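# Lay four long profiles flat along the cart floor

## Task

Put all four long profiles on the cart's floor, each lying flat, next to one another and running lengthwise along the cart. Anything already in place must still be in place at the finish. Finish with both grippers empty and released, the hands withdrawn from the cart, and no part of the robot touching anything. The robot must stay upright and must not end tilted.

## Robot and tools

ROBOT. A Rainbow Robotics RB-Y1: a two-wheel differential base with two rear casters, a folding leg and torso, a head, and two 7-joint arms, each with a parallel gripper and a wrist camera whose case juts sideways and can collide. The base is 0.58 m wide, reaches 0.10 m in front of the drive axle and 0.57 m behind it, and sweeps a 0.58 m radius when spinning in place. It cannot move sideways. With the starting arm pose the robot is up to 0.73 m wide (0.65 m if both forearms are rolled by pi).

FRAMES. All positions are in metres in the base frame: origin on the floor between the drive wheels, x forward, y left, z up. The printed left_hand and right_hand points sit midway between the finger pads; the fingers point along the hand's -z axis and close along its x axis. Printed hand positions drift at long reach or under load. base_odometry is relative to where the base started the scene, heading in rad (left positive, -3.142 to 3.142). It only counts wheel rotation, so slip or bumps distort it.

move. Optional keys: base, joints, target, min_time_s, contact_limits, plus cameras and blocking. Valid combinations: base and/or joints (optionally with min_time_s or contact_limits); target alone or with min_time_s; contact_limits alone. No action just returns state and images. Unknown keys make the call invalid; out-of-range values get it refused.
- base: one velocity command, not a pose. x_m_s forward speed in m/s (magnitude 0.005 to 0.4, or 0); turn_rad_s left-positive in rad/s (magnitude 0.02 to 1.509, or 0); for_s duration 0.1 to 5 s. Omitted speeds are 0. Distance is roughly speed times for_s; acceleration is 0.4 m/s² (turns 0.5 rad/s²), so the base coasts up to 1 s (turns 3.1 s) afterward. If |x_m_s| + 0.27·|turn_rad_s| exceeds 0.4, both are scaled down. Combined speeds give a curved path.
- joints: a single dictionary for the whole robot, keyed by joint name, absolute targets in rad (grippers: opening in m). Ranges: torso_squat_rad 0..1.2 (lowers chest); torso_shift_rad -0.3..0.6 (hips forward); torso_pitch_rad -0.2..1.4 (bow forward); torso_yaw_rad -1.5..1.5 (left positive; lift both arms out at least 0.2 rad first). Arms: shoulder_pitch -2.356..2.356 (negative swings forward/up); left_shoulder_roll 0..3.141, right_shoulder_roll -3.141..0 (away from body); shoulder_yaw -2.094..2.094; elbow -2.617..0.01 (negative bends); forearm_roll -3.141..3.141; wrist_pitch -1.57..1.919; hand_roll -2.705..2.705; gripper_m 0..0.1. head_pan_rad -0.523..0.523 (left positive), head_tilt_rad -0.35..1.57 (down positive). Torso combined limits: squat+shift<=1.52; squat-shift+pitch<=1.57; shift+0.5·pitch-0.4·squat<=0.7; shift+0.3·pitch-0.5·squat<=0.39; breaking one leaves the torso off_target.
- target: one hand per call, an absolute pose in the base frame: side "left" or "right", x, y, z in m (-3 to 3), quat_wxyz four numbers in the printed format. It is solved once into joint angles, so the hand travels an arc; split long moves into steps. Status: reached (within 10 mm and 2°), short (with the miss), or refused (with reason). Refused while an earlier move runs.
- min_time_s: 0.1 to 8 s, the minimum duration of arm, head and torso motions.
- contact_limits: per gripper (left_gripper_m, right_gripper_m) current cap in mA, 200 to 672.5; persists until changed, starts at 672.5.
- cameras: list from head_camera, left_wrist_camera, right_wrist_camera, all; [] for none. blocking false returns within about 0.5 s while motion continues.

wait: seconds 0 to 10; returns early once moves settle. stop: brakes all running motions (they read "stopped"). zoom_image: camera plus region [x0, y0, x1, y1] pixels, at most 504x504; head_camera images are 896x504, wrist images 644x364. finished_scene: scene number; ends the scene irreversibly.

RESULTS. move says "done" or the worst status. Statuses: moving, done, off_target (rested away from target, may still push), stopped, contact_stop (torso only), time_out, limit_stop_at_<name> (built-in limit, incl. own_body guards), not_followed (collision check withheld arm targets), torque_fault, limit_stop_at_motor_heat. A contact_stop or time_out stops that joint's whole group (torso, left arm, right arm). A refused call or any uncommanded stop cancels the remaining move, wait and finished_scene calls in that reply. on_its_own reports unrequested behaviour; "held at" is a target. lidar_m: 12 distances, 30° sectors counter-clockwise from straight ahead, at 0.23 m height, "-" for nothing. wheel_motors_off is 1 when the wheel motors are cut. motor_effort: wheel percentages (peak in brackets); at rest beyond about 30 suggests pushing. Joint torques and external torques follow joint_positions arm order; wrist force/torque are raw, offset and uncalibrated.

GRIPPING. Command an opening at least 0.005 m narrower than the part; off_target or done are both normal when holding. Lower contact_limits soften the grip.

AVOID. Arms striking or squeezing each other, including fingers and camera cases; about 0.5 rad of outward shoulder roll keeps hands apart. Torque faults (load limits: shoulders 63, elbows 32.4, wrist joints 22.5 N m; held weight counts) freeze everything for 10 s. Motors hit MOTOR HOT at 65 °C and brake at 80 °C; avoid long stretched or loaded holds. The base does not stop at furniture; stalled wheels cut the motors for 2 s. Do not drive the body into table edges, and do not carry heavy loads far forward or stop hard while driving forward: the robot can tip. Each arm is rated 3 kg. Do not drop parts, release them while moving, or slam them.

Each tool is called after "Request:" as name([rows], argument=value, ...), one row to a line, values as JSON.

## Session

Request:
move()

Scene clock: 0.00 s.
Joint torques (N m): no reading
External joint torques (N m): no reading
Motor temperatures (°C): left_arm=[35 33 33 37 43 38 41] | right_arm=[34 38 31 38 38 39 36]
Wrist force (N): no reading
Wrist torque (N m): no reading
Wrist force, peak (N): no reading
base_odometry: x=+0.000 y=+0.000 heading=+0.000
lidar_m: 0.68 1.03 1.15 4.51 1.57 1.14 1.07 1.11 1.51 3.96 0.98 0.70
base_status: not commanded
joint_positions: torso_squat_rad=+0.350 torso_shift_rad=+0.000 torso_pitch_rad=+0.000 torso_yaw_rad=+0.000 left_shoulder_pitch_rad=+0.027 left_shoulder_roll_rad=+0.023 left_shoulder_yaw_rad=+0.023 left_elbow_rad=-0.260 left_forearm_roll_rad=+0.047 left_wrist_pitch_rad=-0.042 left_hand_roll_rad=+0.019 left_gripper_m=+0.101 right_shoulder_pitch_rad=+0.050 right_shoulder_roll_rad=-0.019 right_shoulder_yaw_rad=+0.014 right_elbow_rad=-0.220 right_forearm_roll_rad=+0.030 right_wrist_pitch_rad=-0.021 right_hand_roll_rad=+0.014 right_gripper_m=+0.100 head_pan_rad=+0.000 head_tilt_rad=+0.400
joint_status: not commanded
wheel_motors_off: 0
motor_effort: left_wheel=+1 right_wheel=-1
chest: x=-0.2280 y=+0.0003 z=+1.2475 quat_wxyz=(+1.000, +0.000, +0.000, +0.000) (m; base frame)
left_hand: x=-0.1122 y=+0.2419 z=+0.5729 quat_wxyz=(+0.989, +0.010, -0.138, +0.047) (m; base frame)
right_hand: x=-0.1521 y=-0.2342 z=+0.5669 quat_wxyz=(+0.995, -0.011, -0.097, +0.022) (m; base frame)
pictures: head_camera, left_wrist_camera, right_wrist_camera
camera_calibration:
left_wrist_camera: T_world_to_cam=[[0.945368, 0.108874, 0.307288, -0.0969478], [-0.0443291, -0.890901, 0.45203, -0.0164797], [0.322978, -0.440956, -0.837403, 0.701415], [0, 0, 0, 1]] pos_world=[-0.135621, 0.305167, 0.624607]
right_wrist_camera: T_world_to_cam=[[-0.979681, -0.0284207, -0.19854, -0.0414671], [-0.111214, 0.900761, 0.419835, -0.0137288], [0.166905, 0.433384, -0.885619, 0.703067], [0, 0, 0, 1]] pos_world=[-0.159497, -0.293511, 0.620181]

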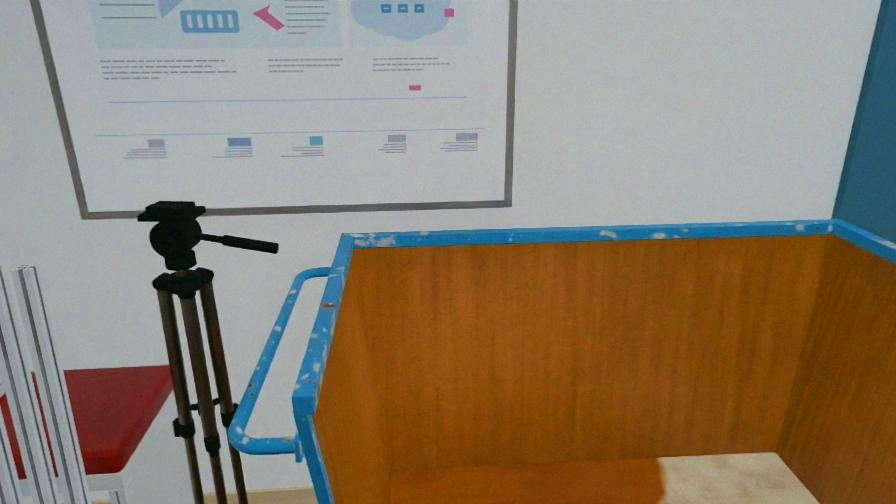

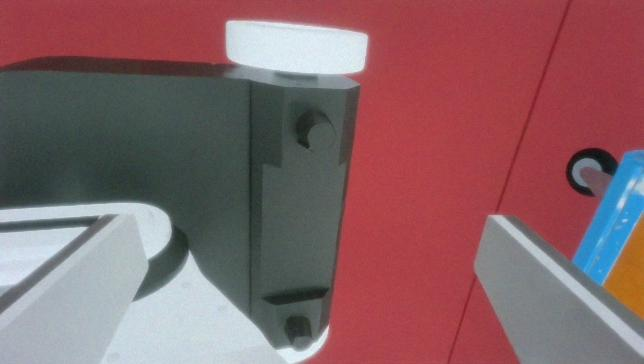

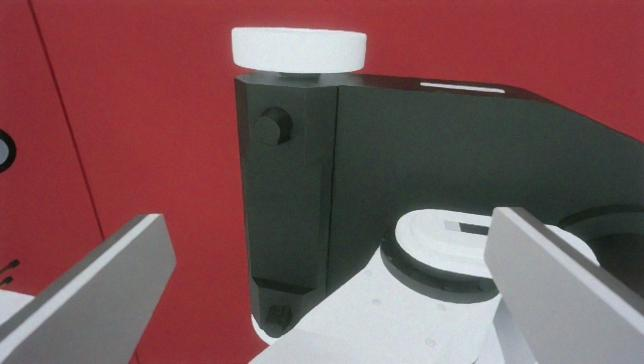

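Request:
move(joints={"head_pan_rad":0.52,"head_tilt_rad":0.5}, cameras=["head_camera"])

Request:
move(joints={"head_pan_rad":-0.35,"head_tilt_rad":0.6,"torso_squat_rad":0.0}, cameras=["head_camera"])

Scene clock: 4.00 s.
Joint torques (N m): left_arm=[-1.86 0.06 -0.81 -1.7 -0.16 -0.64 0.52] | right_arm=[-1.92 -0.94 0.37 -1.17 0.28 -0.58 -0.17]
External joint torques (N m): left_arm=[0.31 -0.76 -0.89 -0.37 -0.16 -0.03 0.53] | right_arm=[-0.71 0.08 0.44 -0.54 0.24 -0.15 -0.18]
Wrist force (N): left_arm=[-2.8 0.6 -8.9] | right_arm=[-6.3 -4.5 -11.7]
Wrist torque (N m): left_arm=[-0.31 -0.34 0.21] | right_arm=[0.05 -0.57 -0.36]
Wrist force, peak (N): left_arm=[-3.0 0.6 -9.0] | right_arm=[-6.5 -4.6 -12.1]
move: done
base_odometry: x=+0.000 y=+0.000 heading=+0.000
lidar_m: 0.67 1.02 1.14 4.51 1.59 1.14 1.07 1.11 1.51 3.97 0.97 0.71
base_status: not commanded
joint_positions: torso_squat_rad=+0.350 torso_shift_rad=+0.000 torso_pitch_rad=+0.000 torso_yaw_rad=+0.000 left_shoulder_pitch_rad=+0.027 left_shoulder_roll_rad=+0.023 left_shoulder_yaw_rad=+0.023 left_elbow_rad=-0.260 left_forearm_roll_rad=+0.047 left_wrist_pitch_rad=-0.042 left_hand_roll_rad=+0.019 left_gripper_m=+0.101 right_shoulder_pitch_rad=+0.050 right_shoulder_roll_rad=-0.019 right_shoulder_yaw_rad=+0.014 right_elbow_rad=-0.220 right_forearm_roll_rad=+0.030 right_wrist_pitch_rad=-0.021 right_hand_roll_rad=+0.014 right_gripper_m=+0.100 head_pan_rad=+0.520 head_tilt_rad=+0.500
joint_status: all done
wheel_motors_off: 0
motor_effort: left_wheel=+2(2) right_wheel=-1(4)
chest: x=-0.2280 y=+0.0003 z=+1.2475 quat_wxyz=(+1.000, +0.000, +0.000, +0.000)
left_hand: x=-0.1122 y=+0.2419 z=+0.5729 quat_wxyz=(+0.989, +0.010, -0.138, +0.047)
right_hand: x=-0.1521 y=-0.2342 z=+0.5669 quat_wxyz=(+0.995, -0.011, -0.097, +0.022)
head_camera: T_world_to_cam=[[0.444488, -0.895773, -0.00463164, 0.104213], [-0.39331, -0.190512, -0.899451, 1.27791], [0.804822, 0.401617, -0.436997, 0.739343], [0, 0, 0, 1]] pos_world=[-0.138745, 0.0398759, 1.47299]

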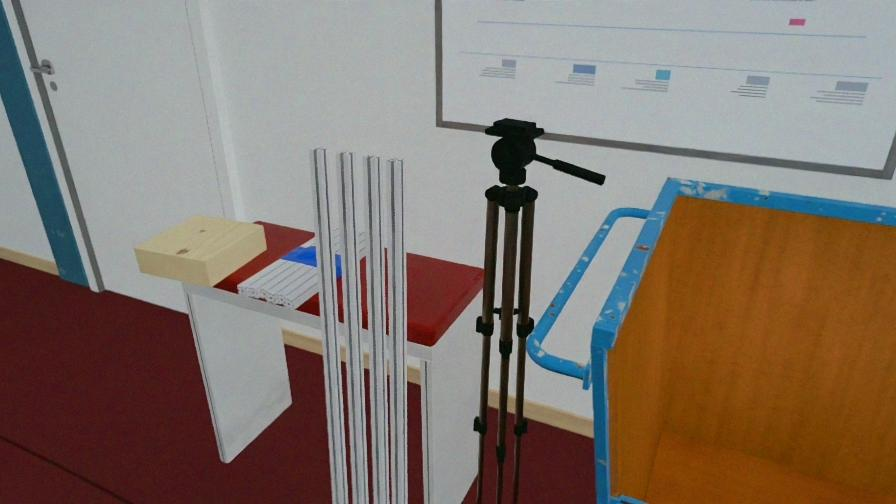

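Scene clock: 5.97 s.
Joint torques (N m): left_arm=[-2.08 0.48 -0.28 -1.41 -0.07 -0.26 0.22] | right_arm=[-1.53 -1.12 0.51 -1.34 0.36 -0.43 -0.18]
External joint torques (N m): left_arm=[0.09 -0.34 -0.36 -0.07 -0.07 0.34 0.24] | right_arm=[-0.33 -0.1 0.58 -0.71 0.32 0 -0.19]
Wrist force (N): left_arm=[-2.9 0.4 -8.8] | right_arm=[-6.4 -4.6 -11.8]
Wrist torque (N m): left_arm=[-0.30 -0.36 0.17] | right_arm=[0.08 -0.61 -0.34]
Wrist force, peak (N): left_arm=[-3.0 0.5 -9.2] | right_arm=[-5.9 -4.7 -12.2]
move: done
base_odometry: x=+0.000 y=+0.000 heading=+0.000
lidar_m: 0.67 1.04 1.15 4.50 1.57 1.13 1.07 1.11 1.50 3.97 0.98 0.71
base_status: not commanded
joint_positions: torso_squat_rad=+0.000 torso_shift_rad=+0.000 torso_pitch_rad=+0.000 torso_yaw_rad=+0.000 left_shoulder_pitch_rad=+0.027 left_shoulder_roll_rad=+0.023 left_shoulder_yaw_rad=+0.023 left_elbow_rad=-0.260 left_forearm_roll_rad=+0.047 left_wrist_pitch_rad=-0.042 left_hand_roll_rad=+0.019 left_gripper_m=+0.101 right_shoulder_pitch_rad=+0.050 right_shoulder_roll_rad=-0.019 right_shoulder_yaw_rad=+0.014 right_elbow_rad=-0.220 right_forearm_roll_rad=+0.030 right_wrist_pitch_rad=-0.021 right_hand_roll_rad=+0.014 right_gripper_m=+0.100 head_pan_rad=-0.350 head_tilt_rad=+0.600
joint_status: all done
wheel_motors_off: 0
motor_effort: left_wheel=+1(2) right_wheel=-4(4)
chest: x=-0.2279 y=+0.0003 z=+1.2899 quat_wxyz=(+1.000, +0.000, +0.000, +0.000)
left_hand: x=-0.1122 y=+0.2419 z=+0.6153 quat_wxyz=(+0.989, +0.010, -0.138, +0.047)
right_hand: x=-0.1521 y=-0.2342 z=+0.6093 quat_wxyz=(+0.995, -0.011, -0.096, +0.022)
head_camera: T_world_to_cam=[[-0.398286, -0.91726, 0.00146368, -0.078213], [-0.481192, 0.207581, -0.851684, 1.22665], [0.780912, -0.339918, -0.524054, 0.882949], [0, 0, 0, 1]] pos_world=[-0.130404, -0.0262393, 1.50754]

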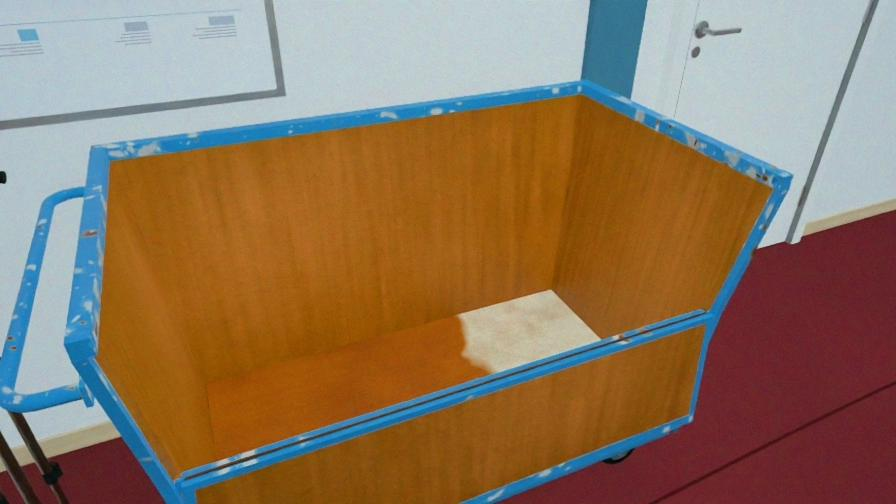

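Request:
move(joints={"head_pan_rad":0.52,"head_tilt_rad":0.85}, cameras=["head_camera"])

Scene clock: 10.27 s.
Joint torques (N m): left_arm=[-2.81 0.74 -0.63 -1.66 -0.13 -0.57 0.05] | right_arm=[-2.04 -0.77 0.02 -0.99 0.22 -0.62 -0.37]
External joint torques (N m): left_arm=[-0.64 -0.08 -0.71 -0.33 -0.14 0.03 0.06] | right_arm=[-0.83 0.25 0.09 -0.37 0.18 -0.19 -0.38]
Wrist force (N): left_arm=[-2.9 0.6 -8.6] | right_arm=[-6.2 -4.6 -11.6]
Wrist torque (N m): left_arm=[-0.34 -0.37 0.17] | right_arm=[0.08 -0.60 -0.34]
Wrist force, peak (N): left_arm=[-2.8 0.6 -9.0] | right_arm=[-6.3 -4.5 -12.3]
move: done
base_odometry: x=+0.000 y=+0.000 heading=+0.000
lidar_m: 0.68 1.02 1.15 4.51 1.58 1.13 1.07 1.11 1.52 3.96 0.98 0.71
base_status: not commanded
joint_positions: torso_squat_rad=+0.000 torso_shift_rad=+0.000 torso_pitch_rad=+0.000 torso_yaw_rad=+0.000 left_shoulder_pitch_rad=+0.027 left_shoulder_roll_rad=+0.023 left_shoulder_yaw_rad=+0.023 left_elbow_rad=-0.260 left_forearm_roll_rad=+0.047 left_wrist_pitch_rad=-0.042 left_hand_roll_rad=+0.019 left_gripper_m=+0.101 right_shoulder_pitch_rad=+0.050 right_shoulder_roll_rad=-0.019 right_shoulder_yaw_rad=+0.014 right_elbow_rad=-0.220 right_forearm_roll_rad=+0.030 right_wrist_pitch_rad=-0.021 right_hand_roll_rad=+0.014 right_gripper_m=+0.100 head_pan_rad=+0.520 head_tilt_rad=+0.850
joint_status: all done
wheel_motors_off: 0
motor_effort: left_wheel=+1(2) right_wheel=+0(2)
chest: x=-0.2279 y=+0.0003 z=+1.2899 quat_wxyz=(+1.000, +0.000, +0.000, +0.000)
left_hand: x=-0.1122 y=+0.2419 z=+0.6153 quat_wxyz=(+0.989, +0.010, -0.138, +0.047)
right_hand: x=-0.1521 y=-0.2342 z=+0.6093 quat_wxyz=(+0.995, -0.011, -0.096, +0.022)
head_camera: T_world_to_cam=[[0.446011, -0.894884, 0.0160122, 0.0738834], [-0.638234, -0.330537, -0.695272, 0.961452], [0.62748, 0.299879, -0.718569, 1.1409], [0, 0, 0, 1]] pos_world=[-0.135214, 0.0417798, 1.4871]

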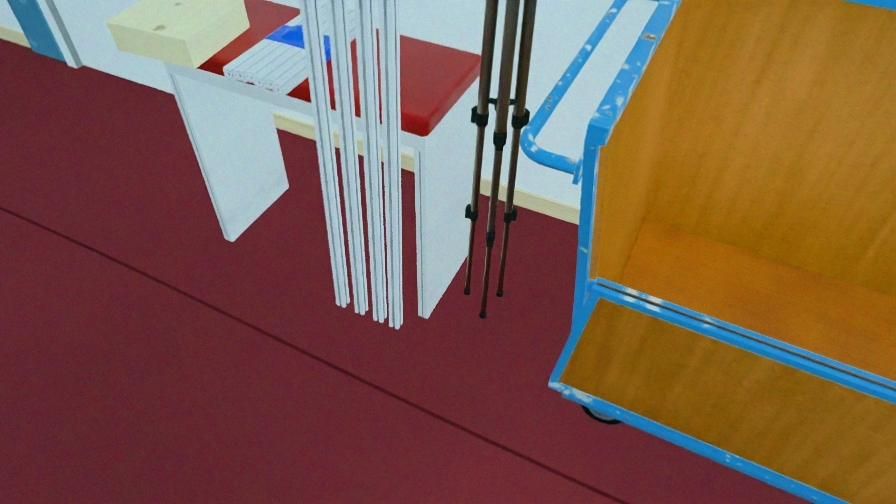

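Request:
zoom_image(camera="head_camera", region=[300, 220, 520, 350])

Scaled by 2.291 (camera's finer frame: 1280x720).

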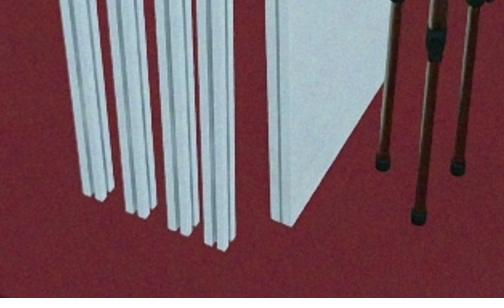

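Request:
move(base={"turn_rad_s":0.6,"for_s":2.62}, joints={"head_pan_rad":0,"head_tilt_rad":0.5,"left_shoulder_pitch_rad":0.9,"left_shoulder_roll_rad":0.15,"left_shoulder_yaw_rad":0,"left_elbow_rad":-2.3,"left_forearm_roll_rad":0,"left_wrist_pitch_rad":-0.04,"torso_squat_rad":0.6}, cameras=["head_camera"])

Scene clock: 49.20 s.
Joint torques (N m): left_arm=[2.08 2.96 1.8 -9.65 -0.29 -1.87 0] | right_arm=[-2.24 -0.95 0.16 -1.27 0.21 -0.55 0.02]
External joint torques (N m): left_arm=[-0.34 0.44 -0.41 -0.07 -0.34 -0.06 0.05] | right_arm=[-1.03 0.07 0.24 -0.64 0.17 -0.11 0.01]
Wrist force (N): left_arm=[-6.8 -1.0 -3.1] | right_arm=[-5.9 -4.5 -12.2]
Wrist torque (N m): left_arm=[-0.20 -0.50 0.27] | right_arm=[0.10 -0.53 -0.34]
Wrist force, peak (N): left_arm=[-4.0 0.3 -9.1] | right_arm=[-6.7 -4.9 -12.3]
move: done
base_odometry: x=+0.000 y=+0.000 heading=+1.579
lidar_m: 4.29 1.53 1.13 1.09 1.12 1.54 4.16 0.97 0.71 0.68 1.04 1.15
base_status: done (sent for 2.63 of 2.63 s)
joint_positions: torso_squat_rad=+0.600 torso_shift_rad=+0.000 torso_pitch_rad=+0.000 torso_yaw_rad=+0.000 left_shoulder_pitch_rad=+0.900 left_shoulder_roll_rad=+0.150 left_shoulder_yaw_rad=+0.000 left_elbow_rad=-2.300 left_forearm_roll_rad=+0.000 left_wrist_pitch_rad=-0.040 left_hand_roll_rad=+0.019 left_gripper_m=+0.101 right_shoulder_pitch_rad=+0.050 right_shoulder_roll_rad=-0.019 right_shoulder_yaw_rad=+0.014 right_elbow_rad=-0.220 right_forearm_roll_rad=+0.030 right_wrist_pitch_rad=-0.021 right_hand_roll_rad=+0.014 right_gripper_m=+0.100 head_pan_rad=+0.000 head_tilt_rad=+0.500
joint_status: all done
wheel_motors_off: 0
motor_effort: left_wheel=+5(38) right_wheel=+16(45)
chest: x=-0.2281 y=+0.0003 z=+1.1677 quat_wxyz=(+1.000, +0.000, +0.000, +0.000)
left_hand: x=+0.0501 y=+0.3289 z=+0.9674 quat_wxyz=(+0.736, +0.128, -0.665, -0.009)
right_hand: x=-0.1520 y=-0.2342 z=+0.4871 quat_wxyz=(+0.995, -0.011, -0.097, +0.022)
head_camera: T_world_to_cam=[[-0.0593518, -0.998227, -0.00455407, -0.000059596], [-0.435397, 0.0299923, -0.899739, 1.19762], [0.89828, -0.0514183, -0.436405, 0.723288], [0, 0, 0, 1]] pos_world=[-0.128279, 0.00121144, 1.39319]

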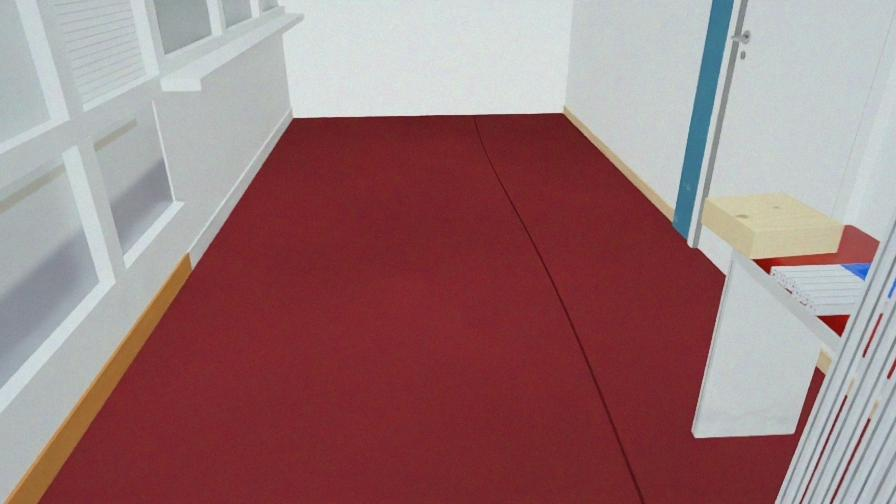

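Request:
move(base={"x_m_s":0.35,"for_s":2.385}, cameras=[])

Request:
move(base={"turn_rad_s":-0.6,"for_s":2.63}, cameras=["head_camera"])

Scene clock: 55.53 s.
Joint torques (N m): left_arm=[2.58 2.9 1.49 -9.79 -0.21 -1.67 0.14] | right_arm=[-1.38 -0.91 0.56 -0.99 0.32 -0.34 -0.32]
External joint torques (N m): left_arm=[0.17 0.39 -0.72 -0.2 -0.26 0.15 0.19] | right_arm=[-0.17 0.11 0.63 -0.36 0.27 0.1 -0.33]
Wrist force (N): left_arm=[-6.9 -1.0 -3.7] | right_arm=[-6.2 -4.4 -12.1]
Wrist torque (N m): left_arm=[-0.21 -0.52 0.29] | right_arm=[0.08 -0.56 -0.35]
Wrist force, peak (N): left_arm=[-7.3 -1.0 -3.6] | right_arm=[-6.1 -4.5 -12.5]
move: done
base_odometry: x=-0.008 y=+0.840 heading=+1.581
lidar_m: 4.29 1.54 1.13 1.09 1.14 1.53 4.19 0.98 0.91 0.82 0.99 2.10
base_status: done (sent for 2.4 of 2.4 s)
joint_positions: torso_squat_rad=+0.600 torso_shift_rad=+0.000 torso_pitch_rad=+0.000 torso_yaw_rad=+0.000 left_shoulder_pitch_rad=+0.900 left_shoulder_roll_rad=+0.150 left_shoulder_yaw_rad=+0.000 left_elbow_rad=-2.300 left_forearm_roll_rad=+0.000 left_wrist_pitch_rad=-0.040 left_hand_roll_rad=+0.019 left_gripper_m=+0.101 right_shoulder_pitch_rad=+0.050 right_shoulder_roll_rad=-0.019 right_shoulder_yaw_rad=+0.014 right_elbow_rad=-0.220 right_forearm_roll_rad=+0.030 right_wrist_pitch_rad=-0.021 right_hand_roll_rad=+0.014 right_gripper_m=+0.100 head_pan_rad=+0.000 head_tilt_rad=+0.500
joint_status: not commanded
wheel_motors_off: 0
motor_effort: left_wheel=+13(52) right_wheel=-11(52)
chest: x=-0.2280 y=+0.0003 z=+1.1677 quat_wxyz=(+1.000, +0.000, +0.000, +0.000)
left_hand: x=+0.0502 y=+0.3289 z=+0.9673 quat_wxyz=(+0.736, +0.128, -0.665, -0.009)
right_hand: x=-0.1519 y=-0.2342 z=+0.4871 quat_wxyz=(+0.995, -0.011, -0.097, +0.022)

Scene clock: 59.73 s.
Joint torques (N m): left_arm=[2.81 3.26 1.07 -9.38 -0.4 -1.99 0.19] | right_arm=[-1.22 -1.05 0.78 -0.97 0.33 -0.42 -0.26]
External joint torques (N m): left_arm=[0.39 0.75 -1.15 0.2 -0.45 -0.17 0.24] | right_arm=[-0.01 -0.02 0.85 -0.34 0.29 0.02 -0.27]
Wrist force (N): left_arm=[-6.3 -1.0 -3.4] | right_arm=[-6.2 -4.4 -12.2]
Wrist torque (N m): left_arm=[-0.18 -0.47 0.28] | right_arm=[0.08 -0.58 -0.34]
Wrist force, peak (N): left_arm=[-7.3 -1.2 -3.2] | right_arm=[-6.4 -4.5 -12.3]
move: done
base_odometry: x=-0.008 y=+0.840 heading=+0.001
lidar_m: 0.82 1.00 2.07 4.47 1.57 1.14 1.06 1.11 1.51 3.99 0.99 0.92
base_status: done (sent for 2.63 of 2.63 s)
joint_positions: torso_squat_rad=+0.600 torso_shift_rad=+0.000 torso_pitch_rad=+0.000 torso_yaw_rad=+0.000 left_shoulder_pitch_rad=+0.900 left_shoulder_roll_rad=+0.150 left_shoulder_yaw_rad=+0.000 left_elbow_rad=-2.300 left_forearm_roll_rad=+0.000 left_wrist_pitch_rad=-0.040 left_hand_roll_rad=+0.019 left_gripper_m=+0.101 right_shoulder_pitch_rad=+0.050 right_shoulder_roll_rad=-0.019 right_shoulder_yaw_rad=+0.014 right_elbow_rad=-0.220 right_forearm_roll_rad=+0.030 right_wrist_pitch_rad=-0.021 right_hand_roll_rad=+0.014 right_gripper_m=+0.100 head_pan_rad=+0.000 head_tilt_rad=+0.500
joint_status: not commanded
wheel_motors_off: 0
motor_effort: left_wheel=+19(46) right_wheel=+4(53)
chest: x=-0.2280 y=+0.0003 z=+1.1677 quat_wxyz=(+1.000, +0.000, +0.000, +0.000)
left_hand: x=+0.0502 y=+0.3289 z=+0.9673 quat_wxyz=(+0.736, +0.128, -0.665, -0.009)
right_hand: x=-0.1520 y=-0.2342 z=+0.4871 quat_wxyz=(+0.995, -0.011, -0.097, +0.022)
head_camera: T_world_to_cam=[[-0.0593506, -0.998227, -0.00453542, -0.000073567], [-0.43568, 0.0299911, -0.899602, 1.19748], [0.898143, -0.0514159, -0.436687, 0.723484], [0, 0, 0, 1]] pos_world=[-0.128079, 0.00121144, 1.39319]

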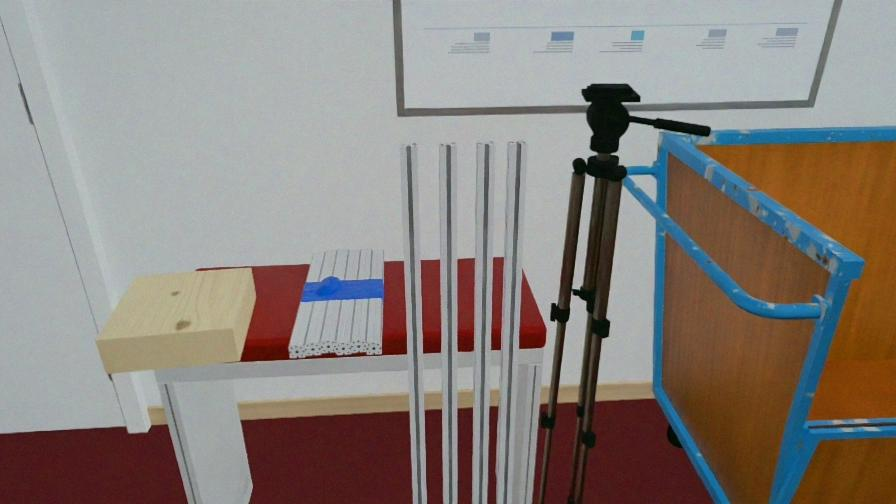

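Request:
move(base={"x_m_s":0.35,"for_s":1.05}, joints={"torso_squat_rad":1.19,"torso_pitch_rad":0.35,"right_gripper_m":0.05}, cameras=["head_camera"])

Request:
move(joints={"right_shoulder_pitch_rad":-0.074,"right_shoulder_roll_rad":-0.05,"right_shoulder_yaw_rad":-0.047,"right_elbow_rad":-1.8,"right_forearm_roll_rad":0.313,"right_wrist_pitch_rad":-0.119,"right_hand_roll_rad":1.25}, cameras=["head_camera","right_wrist_camera"])

Scene clock: 70.97 s.
Joint torques (N m): left_arm=[7.28 3.42 2.29 -8.16 -0.17 -1.83 0.36] | right_arm=[6.98 -0.83 0.1 2.1 0.32 0.06 -0.15]
External joint torques (N m): left_arm=[0.72 0.54 -0.29 0.21 -0.23 -0.13 0.41] | right_arm=[-0.23 0.28 0.3 -0.46 0.36 -0.1 -0.14]
Wrist force (N): left_arm=[-6.5 -1.1 -5.6] | right_arm=[-4.6 -4.6 -12.0]
Wrist torque (N m): left_arm=[-0.23 -0.57 0.31] | right_arm=[0.09 -0.46 -0.31]
Wrist force, peak (N): left_arm=[-11.1 -4.0 -7.0] | right_arm=[-6.0 -4.3 -15.1]
move: limit_stop_at_own_body_right_arm
base_odometry: x=+0.365 y=+0.840 heading=+0.000
lidar_m: 0.44 0.70 0.71 4.17 2.11 1.53 1.44 1.50 2.04 1.27 0.76 0.46
base_status: done (sent for 1.07 of 1.07 s)
joint_positions: torso_squat_rad=+1.110 torso_shift_rad=+0.000 torso_pitch_rad=+0.302 torso_yaw_rad=+0.000 left_shoulder_pitch_rad=+0.900 left_shoulder_roll_rad=+0.150 left_shoulder_yaw_rad=+0.000 left_elbow_rad=-2.300 left_forearm_roll_rad=+0.000 left_wrist_pitch_rad=-0.040 left_hand_roll_rad=+0.019 left_gripper_m=+0.101 right_shoulder_pitch_rad=+0.050 right_shoulder_roll_rad=-0.019 right_shoulder_yaw_rad=+0.014 right_elbow_rad=-0.220 right_forearm_roll_rad=+0.030 right_wrist_pitch_rad=-0.021 right_hand_roll_rad=+0.014 right_gripper_m=+0.050 head_pan_rad=+0.000 head_tilt_rad=+0.500
joint_status: torso_squat_rad limit_stop_at_own_body_right_arm (moved +0.510 of +0.590); torso_pitch_rad limit_stop_at_own_body_right_arm (moved +0.302 of +0.350); the others done
wheel_motors_off: 0
on_its_own: torso_squat_rad is held at +1.110, not at your +1.190, since a limit_stop_at_own_body_right_arm; torso_pitch_rad is held at +0.302, not at your +0.350, since a limit_stop_at_own_body_right_arm
motor_effort: left_wheel=-9(53) right_wheel=+8(52)
chest: x=-0.1359 y=+0.0003 z=+0.8870 quat_wxyz=(+0.989, +0.000, +0.151, +0.000)
left_hand: x=+0.0701 y=+0.3288 z=+0.6129 quat_wxyz=(+0.828, +0.125, -0.546, -0.028)
right_hand: x=-0.2660 y=-0.2342 z=+0.2147 quat_wxyz=(+0.998, -0.008, +0.054, +0.024)
head_camera: T_world_to_cam=[[-0.058011, -0.998227, 0.0133371, -0.0115507], [-0.683745, 0.0299937, -0.729105, 0.800193], [0.727412, -0.0514153, -0.684272, 0.714622], [0, 0, 0, 1]] pos_world=[0.026633, 0.00121144, 1.07257]

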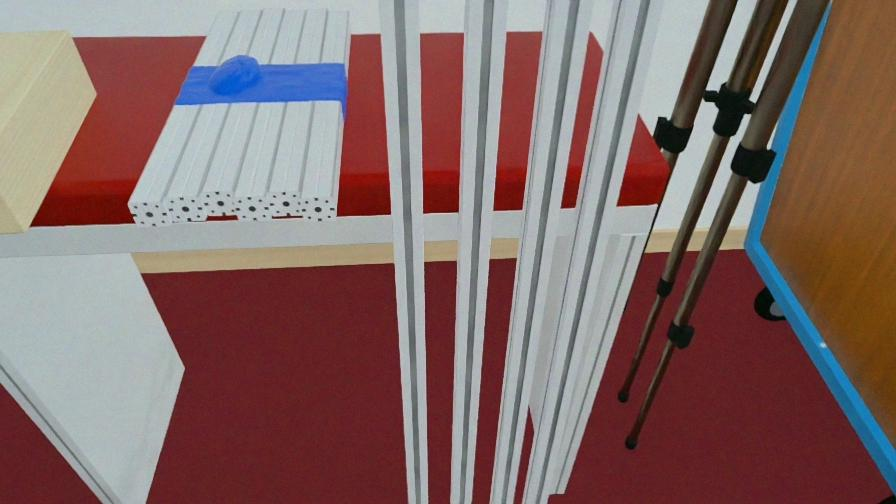

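not run: a stop that you did not command came earlier in this reply.

Request:
move(joints={"right_shoulder_pitch_rad":-0.074,"right_shoulder_roll_rad":-0.05,"right_shoulder_yaw_rad":-0.047,"right_elbow_rad":-1.8,"right_forearm_roll_rad":0.313,"right_wrist_pitch_rad":-0.119,"right_hand_roll_rad":1.25}, cameras=[])

Request:
move(joints={"torso_squat_rad":1.19,"torso_pitch_rad":0.35}, cameras=["head_camera","right_wrist_camera"])

Scene clock: 78.30 s.
Joint torques (N m): left_arm=[6.86 3 1.58 -8.7 -0.19 -1.94 0.02] | right_arm=[6.23 -1.67 -1 1.76 0 -0.02 -0.57]
External joint torques (N m): left_arm=[0.29 0.12 -1 -0.33 -0.25 -0.24 0.06] | right_arm=[-0.83 0.33 -0.69 -0.49 0.04 0.04 -0.57]
Wrist force (N): left_arm=[-6.8 -1.3 -5.2] | right_arm=[-4.8 -4.4 -11.6]
Wrist torque (N m): left_arm=[-0.21 -0.59 0.28] | right_arm=[0.04 -0.47 -0.33]
Wrist force, peak (N): left_arm=[-7.3 -1.4 -5.6] | right_arm=[-4.6 -4.9 -12.0]
move: limit_stop_at_own_body_base
base_odometry: x=+0.365 y=+0.840 heading=+0.000
lidar_m: 0.44 0.69 0.70 4.18 2.11 1.53 1.45 1.49 2.04 1.27 0.76 0.46
base_status: not commanded
joint_positions: torso_squat_rad=+1.110 torso_shift_rad=+0.000 torso_pitch_rad=+0.302 torso_yaw_rad=+0.000 left_shoulder_pitch_rad=+0.900 left_shoulder_roll_rad=+0.150 left_shoulder_yaw_rad=+0.000 left_elbow_rad=-2.300 left_forearm_roll_rad=+0.000 left_wrist_pitch_rad=-0.040 left_hand_roll_rad=+0.019 left_gripper_m=+0.101 right_shoulder_pitch_rad=+0.050 right_shoulder_roll_rad=-0.050 right_shoulder_yaw_rad=-0.047 right_elbow_rad=-0.220 right_forearm_roll_rad=+0.313 right_wrist_pitch_rad=-0.119 right_hand_roll_rad=+1.250 right_gripper_m=+0.050 head_pan_rad=+0.000 head_tilt_rad=+0.500
joint_status: right_shoulder_pitch_rad limit_stop_at_own_body_base (moved +0.000 of -0.124); right_elbow_rad limit_stop_at_own_body_base (moved +0.000 of -1.580); the others done
wheel_motors_off: 0
on_its_own: torso_squat_rad is held at +1.110, not at your +1.190, since a limit_stop_at_own_body_right_arm; torso_pitch_rad is held at +0.302, not at your +0.350, since a limit_stop_at_own_body_right_arm; right_shoulder_pitch_rad is held at +0.050, not at your -0.074, since a limit_stop_at_own_body_base; right_elbow_rad is held at -0.220, not at your -1.800, since a limit_stop_at_own_body_base
motor_effort: left_wheel=-9(10) right_wheel=+8(11)
chest: x=-0.1359 y=+0.0003 z=+0.8870 quat_wxyz=(+0.989, +0.000, +0.151, +0.000)
left_hand: x=+0.0701 y=+0.3288 z=+0.6129 quat_wxyz=(+0.828, +0.125, -0.546, -0.028)
right_hand: x=-0.2446 y=-0.2574 z=+0.2143 quat_wxyz=(+0.726, -0.006, +0.016, +0.688)

not run: a stop that you did not command came earlier in this reply.

Raise torso a bit, then move the arm.

Request:
move(joints={"torso_squat_rad":0.85}, cameras=[])

Request:
move(joints={"right_shoulder_pitch_rad":-0.074,"right_elbow_rad":-1.8}, cameras=[])

Request:
move(joints={"torso_squat_rad":1.19,"torso_pitch_rad":0.35}, cameras=["head_camera","right_wrist_camera"])

Scene clock: 84.53 s.
Joint torques (N m): left_arm=[6.32 2.36 2.23 -8.31 -0.32 -1.81 0.09] | right_arm=[6.24 -2.51 -0.11 1.88 0.18 0.03 -0.6]
External joint torques (N m): left_arm=[-0.24 -0.52 -0.35 0.07 -0.38 -0.11 0.13] | right_arm=[-0.83 -0.51 0.21 -0.36 0.22 0.09 -0.6]
Wrist force (N): left_arm=[-6.8 -1.4 -5.3] | right_arm=[-4.5 -4.5 -11.7]
Wrist torque (N m): left_arm=[-0.17 -0.57 0.26] | right_arm=[0.08 -0.46 -0.37]
Wrist force, peak (N): left_arm=[-7.3 -1.3 -5.5] | right_arm=[-4.7 -4.5 -12.0]
move: done
base_odometry: x=+0.365 y=+0.840 heading=+0.000
lidar_m: 0.44 0.68 0.71 4.16 2.11 1.54 1.44 1.49 2.03 1.26 0.76 0.47
base_status: not commanded
joint_positions: torso_squat_rad=+0.850 torso_shift_rad=+0.000 torso_pitch_rad=+0.302 torso_yaw_rad=+0.000 left_shoulder_pitch_rad=+0.900 left_shoulder_roll_rad=+0.150 left_shoulder_yaw_rad=+0.000 left_elbow_rad=-2.300 left_forearm_roll_rad=+0.000 left_wrist_pitch_rad=-0.040 left_hand_roll_rad=+0.019 left_gripper_m=+0.101 right_shoulder_pitch_rad=+0.050 right_shoulder_roll_rad=-0.050 right_shoulder_yaw_rad=-0.047 right_elbow_rad=-0.220 right_forearm_roll_rad=+0.313 right_wrist_pitch_rad=-0.119 right_hand_roll_rad=+1.250 right_gripper_m=+0.050 head_pan_rad=+0.000 head_tilt_rad=+0.500
joint_status: all done
wheel_motors_off: 0
on_its_own: torso_pitch_rad is held at +0.302, not at your +0.350, since a limit_stop_at_own_body_right_arm; right_shoulder_pitch_rad is held at +0.050, not at your -0.074, since a limit_stop_at_own_body_base; right_elbow_rad is held at -0.220, not at your -1.800, since a limit_stop_at_own_body_base
motor_effort: left_wheel=-10(10) right_wheel=+7(12)
chest: x=-0.1358 y=+0.0003 z=+1.0379 quat_wxyz=(+0.989, +0.000, +0.151, +0.000)
left_hand: x=+0.0701 y=+0.3288 z=+0.7637 quat_wxyz=(+0.828, +0.125, -0.546, -0.028)
right_hand: x=-0.2447 y=-0.2574 z=+0.3651 quat_wxyz=(+0.726, -0.006, +0.016, +0.688)

Scene clock: 86.73 s.
Joint torques (N m): left_arm=[7.66 2.03 1.66 -8.31 -0.48 -2 0.17] | right_arm=[-6.62 -1.57 -1.24 -10.9 0.06 -1.8 -0.52]
External joint torques (N m): left_arm=[1.09 -0.86 -0.92 0.07 -0.54 -0.3 0.21] | right_arm=[0.46 0.04 -0.52 -0.39 -0.02 0.02 -0.51]
Wrist force (N): left_arm=[-6.7 -1.5 -4.8] | right_arm=[-3.9 1.7 -5.3]
Wrist torque (N m): left_arm=[-0.17 -0.53 0.24] | right_arm=[-0.33 -0.40 -0.38]
Wrist force, peak (N): left_arm=[-7.0 -1.5 -5.3] | right_arm=[-4.5 -4.0 -11.9]
move: done
base_odometry: x=+0.365 y=+0.840 heading=+0.000
lidar_m: 0.44 0.70 0.71 4.17 2.12 1.53 1.44 1.50 2.03 1.26 0.76 0.47
base_status: not commanded
joint_positions: torso_squat_rad=+0.850 torso_shift_rad=+0.000 torso_pitch_rad=+0.302 torso_yaw_rad=+0.000 left_shoulder_pitch_rad=+0.900 left_shoulder_roll_rad=+0.150 left_shoulder_yaw_rad=+0.000 left_elbow_rad=-2.300 left_forearm_roll_rad=+0.000 left_wrist_pitch_rad=-0.040 left_hand_roll_rad=+0.019 left_gripper_m=+0.101 right_shoulder_pitch_rad=-0.074 right_shoulder_roll_rad=-0.050 right_shoulder_yaw_rad=-0.047 right_elbow_rad=-1.800 right_forearm_roll_rad=+0.313 right_wrist_pitch_rad=-0.119 right_hand_roll_rad=+1.250 right_gripper_m=+0.050 head_pan_rad=+0.000 head_tilt_rad=+0.500
joint_status: all done
wheel_motors_off: 0
on_its_own: torso_pitch_rad is held at +0.302, not at your +0.350, since a limit_stop_at_own_body_right_arm
motor_effort: left_wheel=-9(10) right_wheel=+10(12)
chest: x=-0.1358 y=+0.0003 z=+1.0379 quat_wxyz=(+0.989, +0.000, +0.151, +0.000)
left_hand: x=+0.0701 y=+0.3288 z=+0.7638 quat_wxyz=(+0.828, +0.125, -0.546, -0.028)
right_hand: x=+0.3400 y=-0.2306 z=+0.8330 quat_wxyz=(+0.452, -0.531, -0.523, +0.491)

Scene clock: 88.67 s.
Joint torques (N m): left_arm=[7.66 2.56 1.74 -7.96 -0.19 -1.86 0.13] | right_arm=[-5.93 -1.56 -0.85 -11.56 0.16 -1.87 -0.56]
External joint torques (N m): left_arm=[0.49 -0.36 -0.87 0.15 -0.25 -0.2 0.17] | right_arm=[0.25 0.01 -0.11 -1.1 0.08 -0.03 -0.55]
Wrist force (N): left_arm=[-7.0 -1.3 -5.6] | right_arm=[-3.6 2.3 -5.5]
Wrist torque (N m): left_arm=[-0.24 -0.63 0.28] | right_arm=[-0.41 -0.38 -0.37]
Wrist force, peak (N): left_arm=[-7.0 -1.4 -5.8] | right_arm=[-4.1 2.1 -5.4]
move: done
base_odometry: x=+0.365 y=+0.840 heading=+0.000
lidar_m: 0.44 0.70 0.71 4.17 2.12 1.53 1.44 1.49 2.03 1.27 0.76 0.46
base_status: not commanded
joint_positions: torso_squat_rad=+1.190 torso_shift_rad=+0.000 torso_pitch_rad=+0.350 torso_yaw_rad=+0.000 left_shoulder_pitch_rad=+0.900 left_shoulder_roll_rad=+0.150 left_shoulder_yaw_rad=+0.000 left_elbow_rad=-2.300 left_forearm_roll_rad=+0.000 left_wrist_pitch_rad=-0.040 left_hand_roll_rad=+0.019 left_gripper_m=+0.101 right_shoulder_pitch_rad=-0.074 right_shoulder_roll_rad=-0.050 right_shoulder_yaw_rad=-0.047 right_elbow_rad=-1.800 right_forearm_roll_rad=+0.313 right_wrist_pitch_rad=-0.119 right_hand_roll_rad=+1.250 right_gripper_m=+0.050 head_pan_rad=+0.000 head_tilt_rad=+0.500
joint_status: all done
wheel_motors_off: 0
motor_effort: left_wheel=-9(11) right_wheel=+10(13)
chest: x=-0.1220 y=+0.0003 z=+0.8313 quat_wxyz=(+0.985, +0.000, +0.174, +0.000)
left_hand: x=+0.0708 y=+0.3287 z=+0.5478 quat_wxyz=(+0.840, +0.125, -0.526, -0.031)
right_hand: x=+0.3436 y=-0.2306 z=+0.6041 quat_wxyz=(+0.465, -0.519, -0.512, +0.503)
head_camera: T_world_to_cam=[[-0.0573813, -0.998222, 0.0161509, -0.012268], [-0.717608, 0.0299927, -0.695802, 0.737281], [0.69408, -0.051516, -0.718052, 0.690481], [0, 0, 0, 1]] pos_world=[0.0491256, 0.00121162, 1.009]
right_wrist_camera: T_world_to_cam=[[0.0379052, -0.998863, 0.0288963, -0.259104], [-0.39258, -0.0414774, -0.918782, 0.71063], [0.918936, 0.0234825, -0.393706, 0.00157605], [0, 0, 0, 1]] pos_world=[0.287352, -0.229371, 0.661021]

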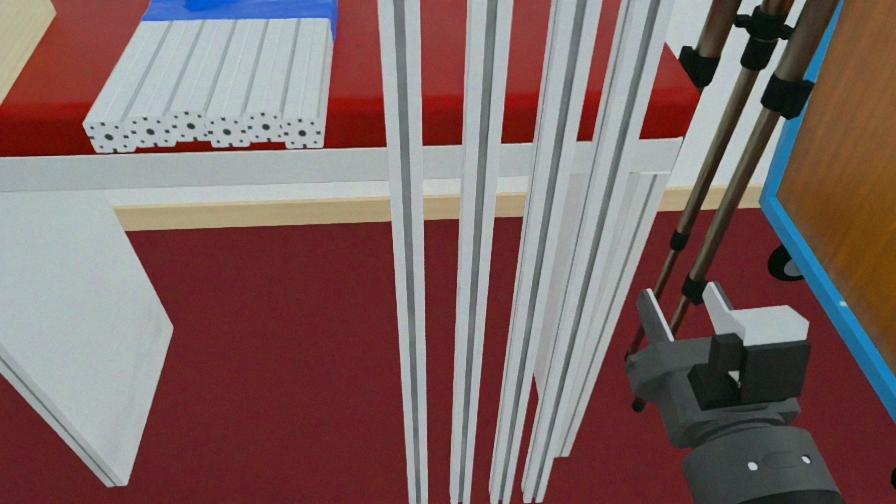

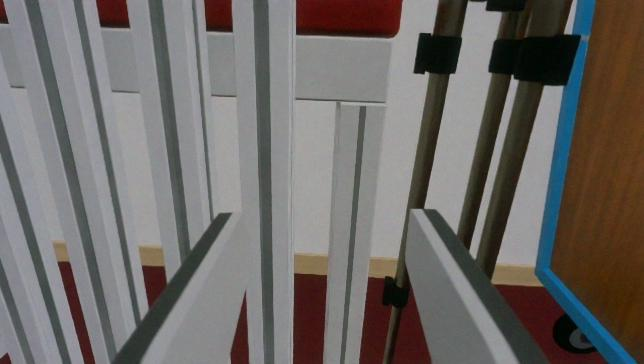

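Request:
zoom_image(camera="right_wrist_camera", region=[130, 130, 430, 300])

Scaled by 1.680 (camera's finer frame: 920x520).

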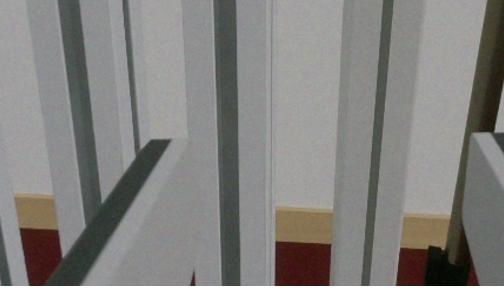

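Request:
move(target={"side":"right","x":0.37,"y":-0.195,"z":0.55,"quat_wxyz":[0.5123,-0.4873,-0.4873,0.5123]}, min_time_s=0.8, cameras=["right_wrist_camera"])

Request:
zoom_image(camera="right_wrist_camera", region=[220, 160, 420, 270])

Scene clock: 101.17 s.
Joint torques (N m): left_arm=[7.54 2.48 2.09 -7.99 -0.49 -1.64 -0.05] | right_arm=[-8.36 0.35 0.71 -10.89 0.81 -1.84 -0.46]
External joint torques (N m): left_arm=[0.37 -0.44 -0.53 0.13 -0.55 0.03 -0.01] | right_arm=[-0.09 0.54 0.58 -0.65 0.51 -0.08 -0.46]
Wrist force (N): left_arm=[-6.7 -1.4 -5.5] | right_arm=[-4.5 1.6 -6.3]
Wrist torque (N m): left_arm=[-0.21 -0.61 0.29] | right_arm=[-0.32 -0.48 -0.39]
Wrist force, peak (N): left_arm=[-6.9 -1.3 -5.8] | right_arm=[-4.8 2.4 -6.3]
move: done
base_odometry: x=+0.365 y=+0.840 heading=+0.000
lidar_m: 0.44 0.69 0.70 4.16 2.11 1.53 1.45 1.50 2.03 1.28 0.76 0.47
base_status: not commanded
joint_positions: torso_squat_rad=+1.190 torso_shift_rad=+0.000 torso_pitch_rad=+0.350 torso_yaw_rad=+0.000 left_shoulder_pitch_rad=+0.900 left_shoulder_roll_rad=+0.150 left_shoulder_yaw_rad=+0.000 left_elbow_rad=-2.300 left_forearm_roll_rad=+0.000 left_wrist_pitch_rad=-0.040 left_hand_roll_rad=+0.019 left_gripper_m=+0.101 right_shoulder_pitch_rad=-0.202 right_shoulder_roll_rad=+0.000 right_shoulder_yaw_rad=+0.000 right_elbow_rad=-1.579 right_forearm_roll_rad=-0.469 right_wrist_pitch_rad=-0.122 right_hand_roll_rad=+2.050 right_gripper_m=+0.050 head_pan_rad=+0.000 head_tilt_rad=+0.500
joint_status: all done
wheel_motors_off: 0
motor_effort: left_wheel=-9(10) right_wheel=+10(11)
chest: x=-0.1220 y=+0.0003 z=+0.8313 quat_wxyz=(+0.985, +0.000, +0.174, +0.000)
left_hand: x=+0.0708 y=+0.3288 z=+0.5478 quat_wxyz=(+0.840, +0.125, -0.526, -0.031)
right_hand: x=+0.3700 y=-0.1952 z=+0.5499 quat_wxyz=(+0.508, -0.486, -0.492, +0.514)
right_hand_status: reached (checked arc, planned for 0.8 s): 0 mm and 0.8 deg off.
right_wrist_camera: T_world_to_cam=[[0.01872, -0.99964, -0.0192328, -0.189768], [-0.488905, 0.00762731, -0.872304, 0.692321], [0.872136, 0.0257326, -0.488586, 0.0250831], [0, 0, 0, 1]] pos_world=[0.320156, -0.195626, 0.612519]

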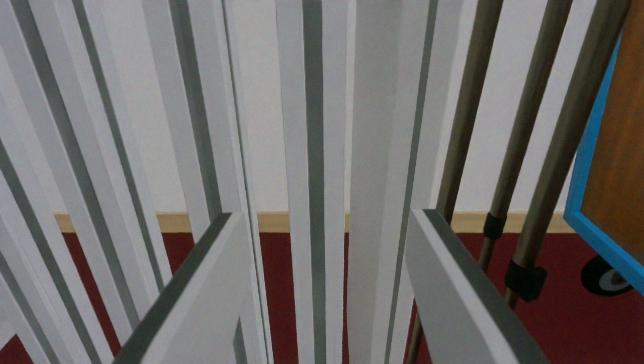

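Scaled by 2.520 (camera's finer frame: 920x520).

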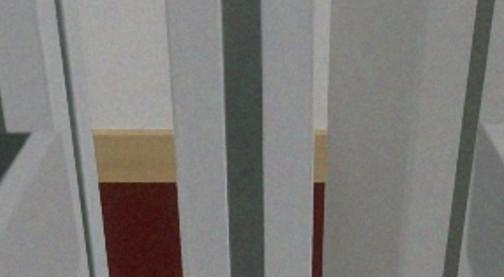

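Request:
move(joints={"right_gripper_m":0.045}, cameras=[])

Request:
move(target={"side":"right","x":0.41,"y":-0.191,"z":0.55,"quat_wxyz":[0.5123,-0.4873,-0.4873,0.5123]}, min_time_s=0.8, cameras=["right_wrist_camera"])

Request:
zoom_image(camera="right_wrist_camera", region=[220, 160, 420, 270])

Scene clock: 110.00 s.
Joint torques (N m): left_arm=[7.77 2.45 2.06 -8.22 -0.16 -1.63 0.23] | right_arm=[-8.15 0.69 0.71 -11.07 0.66 -2.06 -0.47]
External joint torques (N m): left_arm=[0.6 -0.47 -0.56 -0.11 -0.22 0.04 0.27] | right_arm=[0.12 0.88 0.59 -0.83 0.36 -0.3 -0.47]
Wrist force (N): left_arm=[-6.5 -1.6 -5.5] | right_arm=[-4.7 1.5 -6.4]
Wrist torque (N m): left_arm=[-0.20 -0.58 0.28] | right_arm=[-0.28 -0.51 -0.38]
Wrist force, peak (N): left_arm=[-7.1 -1.5 -5.7] | right_arm=[-4.6 1.9 -6.5]
move: done
base_odometry: x=+0.365 y=+0.840 heading=+0.000
lidar_m: 0.44 0.70 0.72 4.17 2.11 1.54 1.45 1.49 2.03 1.27 0.76 0.47
base_status: not commanded
joint_positions: torso_squat_rad=+1.190 torso_shift_rad=+0.000 torso_pitch_rad=+0.350 torso_yaw_rad=+0.000 left_shoulder_pitch_rad=+0.900 left_shoulder_roll_rad=+0.150 left_shoulder_yaw_rad=+0.000 left_elbow_rad=-2.300 left_forearm_roll_rad=+0.000 left_wrist_pitch_rad=-0.040 left_hand_roll_rad=+0.019 left_gripper_m=+0.101 right_shoulder_pitch_rad=-0.202 right_shoulder_roll_rad=+0.000 right_shoulder_yaw_rad=+0.000 right_elbow_rad=-1.579 right_forearm_roll_rad=-0.469 right_wrist_pitch_rad=-0.122 right_hand_roll_rad=+2.050 right_gripper_m=+0.045 head_pan_rad=+0.000 head_tilt_rad=+0.500
joint_status: all done
wheel_motors_off: 0
motor_effort: left_wheel=-9(9) right_wheel=+9(12)
chest: x=-0.1220 y=+0.0003 z=+0.8313 quat_wxyz=(+0.985, +0.000, +0.174, +0.000)
left_hand: x=+0.0708 y=+0.3288 z=+0.5478 quat_wxyz=(+0.840, +0.125, -0.526, -0.031)
right_hand: x=+0.3700 y=-0.1952 z=+0.5499 quat_wxyz=(+0.508, -0.486, -0.492, +0.514)

Scene clock: 111.13 s.
Joint torques (N m): left_arm=[7.53 3.34 3.15 -8.24 -0.33 -1.62 0.36] | right_arm=[-11.05 0.21 0.18 -10.95 0.25 -1.84 -0.17]
External joint torques (N m): left_arm=[0.35 0.43 0.53 -0.13 -0.39 0.04 0.4] | right_arm=[-0.2 0.88 -0.06 -0.72 -0.07 -0.14 -0.16]
Wrist force (N): left_arm=[-6.5 -1.2 -5.7] | right_arm=[-4.4 1.3 -6.4]
Wrist torque (N m): left_arm=[-0.23 -0.57 0.28] | right_arm=[-0.26 -0.47 -0.38]
Wrist force, peak (N): left_arm=[-7.0 -1.4 -5.8] | right_arm=[-4.3 1.3 -6.8]
move: done
base_odometry: x=+0.365 y=+0.840 heading=+0.000
lidar_m: 0.44 0.69 0.70 4.17 2.11 1.52 1.45 1.50 2.03 1.28 0.76 0.47
base_status: not commanded
joint_positions: torso_squat_rad=+1.190 torso_shift_rad=+0.000 torso_pitch_rad=+0.350 torso_yaw_rad=+0.000 left_shoulder_pitch_rad=+0.900 left_shoulder_roll_rad=+0.150 left_shoulder_yaw_rad=+0.000 left_elbow_rad=-2.300 left_forearm_roll_rad=+0.000 left_wrist_pitch_rad=-0.040 left_hand_roll_rad=+0.019 left_gripper_m=+0.101 right_shoulder_pitch_rad=-0.355 right_shoulder_roll_rad=+0.000 right_shoulder_yaw_rad=-0.048 right_elbow_rad=-1.434 right_forearm_roll_rad=-0.529 right_wrist_pitch_rad=-0.125 right_hand_roll_rad=+2.113 right_gripper_m=+0.045 head_pan_rad=+0.000 head_tilt_rad=+0.500
joint_status: all done
wheel_motors_off: 0
motor_effort: left_wheel=-9(10) right_wheel=+9(12)
chest: x=-0.1220 y=+0.0003 z=+0.8313 quat_wxyz=(+0.985, +0.000, +0.174, +0.000)
left_hand: x=+0.0708 y=+0.3288 z=+0.5478 quat_wxyz=(+0.840, +0.125, -0.526, -0.031)
right_hand: x=+0.4096 y=-0.1911 z=+0.5502 quat_wxyz=(+0.509, -0.486, -0.491, +0.513)
right_hand_status: reached (checked arc, planned for 0.8 s): 0 mm and 0.6 deg off.
right_wrist_camera: T_world_to_cam=[[0.0147608, -0.999713, -0.0188789, -0.185022], [-0.490553, 0.00921202, -0.871363, 0.712362], [0.871287, 0.0221231, -0.490276, -0.00880852], [0, 0, 0, 1]] pos_world=[0.359857, -0.191336, 0.612914]

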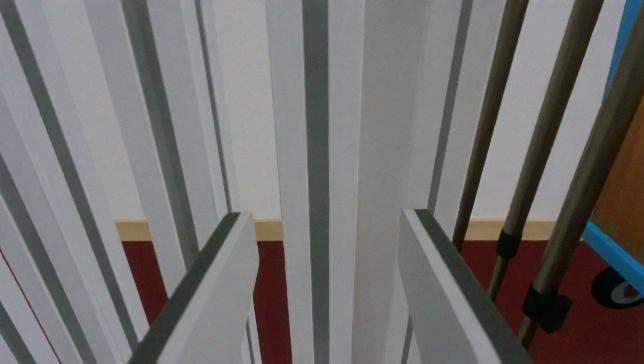

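Scaled by 2.520 (camera's finer frame: 920x520).

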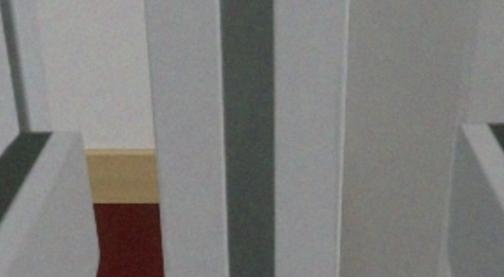

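Request:
move(target={"side":"right","x":0.445,"y":-0.188,"z":0.55,"quat_wxyz":[0.5123,-0.4873,-0.4873,0.5123]}, min_time_s=0.8, cameras=["right_wrist_camera"])

Request:
zoom_image(camera="right_wrist_camera", region=[220, 160, 420, 270])

Scene clock: 117.53 s.
Joint torques (N m): left_arm=[7.57 2.93 2.82 -7.87 -0.45 -1.97 0.05] | right_arm=[-13.19 -2.62 -0.42 -10.63 0.39 -2 0.02]
External joint torques (N m): left_arm=[0.4 0.02 0.2 0.24 -0.5 -0.31 0.09] | right_arm=[0 -1.34 -0.79 -0.45 0.05 -0.31 0.02]
Wrist force (N): left_arm=[-6.8 -1.2 -5.5] | right_arm=[-4.2 1.5 -6.4]
Wrist torque (N m): left_arm=[-0.23 -0.62 0.30] | right_arm=[-0.32 -0.45 -0.37]
Wrist force, peak (N): left_arm=[-7.1 -1.7 -5.8] | right_arm=[-4.6 1.5 -6.6]
move: done
base_odometry: x=+0.365 y=+0.840 heading=+0.000
lidar_m: 0.44 0.69 0.71 4.17 2.11 1.54 1.44 1.50 2.04 1.27 0.75 0.46
base_status: not commanded
joint_positions: torso_squat_rad=+1.190 torso_shift_rad=+0.000 torso_pitch_rad=+0.350 torso_yaw_rad=+0.000 left_shoulder_pitch_rad=+0.900 left_shoulder_roll_rad=+0.150 left_shoulder_yaw_rad=+0.000 left_elbow_rad=-2.300 left_forearm_roll_rad=+0.000 left_wrist_pitch_rad=-0.040 left_hand_roll_rad=+0.019 left_gripper_m=+0.101 right_shoulder_pitch_rad=-0.498 right_shoulder_roll_rad=-0.003 right_shoulder_yaw_rad=-0.095 right_elbow_rad=-1.280 right_forearm_roll_rad=-0.541 right_wrist_pitch_rad=-0.143 right_hand_roll_rad=+2.131 right_gripper_m=+0.045 head_pan_rad=+0.000 head_tilt_rad=+0.500
joint_status: all done
wheel_motors_off: 0
motor_effort: left_wheel=-9(10) right_wheel=+8(12)
chest: x=-0.1220 y=+0.0003 z=+0.8313 quat_wxyz=(+0.985, +0.000, +0.174, +0.000)
left_hand: x=+0.0708 y=+0.3288 z=+0.5478 quat_wxyz=(+0.840, +0.125, -0.526, -0.031)
right_hand: x=+0.4446 y=-0.1878 z=+0.5503 quat_wxyz=(+0.513, -0.487, -0.487, +0.513)
right_hand_status: reached (checked arc, planned for 0.8 s): 1 mm and 0.1 deg off.
right_wrist_camera: T_world_to_cam=[[0.00613131, -0.999809, -0.018536, -0.178578], [-0.495064, 0.0130704, -0.868758, 0.730803], [0.868835, 0.0145031, -0.494889, -0.0371394], [0, 0, 0, 1]] pos_world=[0.395157, -0.187557, 0.613201]

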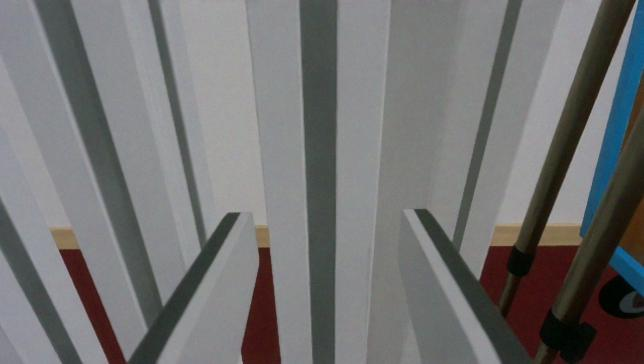

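Scaled by 2.520 (camera's finer frame: 920x520).

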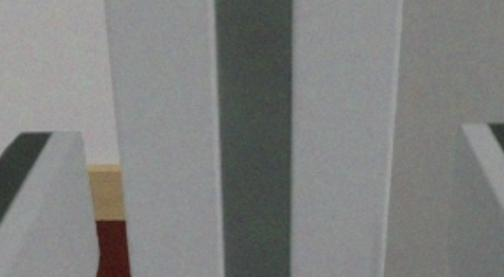

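Request:
move(target={"side":"right","x":0.468,"y":-0.186,"z":0.55,"quat_wxyz":[0.5123,-0.4873,-0.4873,0.5123]}, min_time_s=0.8, cameras=["right_wrist_camera"])

Request:
zoom_image(camera="right_wrist_camera", region=[220, 160, 420, 270])

Scene clock: 123.13 s.
Joint torques (N m): left_arm=[8.26 3.03 1.78 -8.11 -0.36 -1.71 0.22] | right_arm=[-14.83 -2.99 -0.4 -10.77 0.31 -1.78 -0.56]
External joint torques (N m): left_arm=[1.08 0.11 -0.83 0.01 -0.42 -0.04 0.26] | right_arm=[-0.05 -0.96 -0.63 -0.68 -0.05 -0.08 -0.56]
Wrist force (N): left_arm=[-6.5 -1.2 -5.6] | right_arm=[-4.1 1.7 -6.5]
Wrist torque (N m): left_arm=[-0.24 -0.57 0.28] | right_arm=[-0.36 -0.42 -0.38]
Wrist force, peak (N): left_arm=[-6.8 -1.6 -6.0] | right_arm=[-4.4 1.6 -6.6]
move: done
base_odometry: x=+0.365 y=+0.840 heading=+0.000
lidar_m: 0.44 0.69 0.72 4.16 2.12 1.53 1.44 1.50 2.03 1.27 0.75 0.46
base_status: not commanded
joint_positions: torso_squat_rad=+1.190 torso_shift_rad=+0.000 torso_pitch_rad=+0.350 torso_yaw_rad=+0.000 left_shoulder_pitch_rad=+0.900 left_shoulder_roll_rad=+0.150 left_shoulder_yaw_rad=+0.000 left_elbow_rad=-2.300 left_forearm_roll_rad=+0.000 left_wrist_pitch_rad=-0.040 left_hand_roll_rad=+0.019 left_gripper_m=+0.101 right_shoulder_pitch_rad=-0.597 right_shoulder_roll_rad=-0.027 right_shoulder_yaw_rad=-0.106 right_elbow_rad=-1.154 right_forearm_roll_rad=-0.549 right_wrist_pitch_rad=-0.178 right_hand_roll_rad=+2.117 right_gripper_m=+0.045 head_pan_rad=+0.000 head_tilt_rad=+0.500
joint_status: all done
wheel_motors_off: 0
motor_effort: left_wheel=-9(10) right_wheel=+11(12)
chest: x=-0.1220 y=+0.0003 z=+0.8313 quat_wxyz=(+0.985, +0.000, +0.174, +0.000)
left_hand: x=+0.0708 y=+0.3288 z=+0.5478 quat_wxyz=(+0.840, +0.125, -0.526, -0.031)
right_hand: x=+0.4678 y=-0.1859 z=+0.5501 quat_wxyz=(+0.513, -0.487, -0.487, +0.513)
right_hand_status: reached (checked arc, planned for 0.8 s): 0 mm and 0.1 deg off.
right_wrist_camera: T_world_to_cam=[[0.00557492, -0.999821, -0.0181002, -0.176861], [-0.495054, 0.0129673, -0.868765, 0.742158], [0.868844, 0.0138039, -0.494893, -0.0575054], [0, 0, 0, 1]] pos_world=[0.418358, -0.185659, 0.613101]

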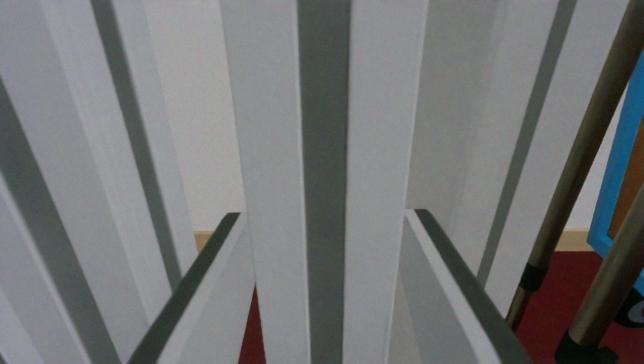

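Scaled by 2.520 (camera's finer frame: 920x520).

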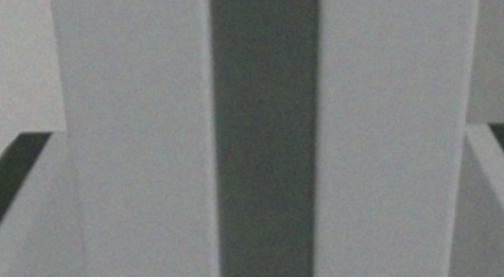

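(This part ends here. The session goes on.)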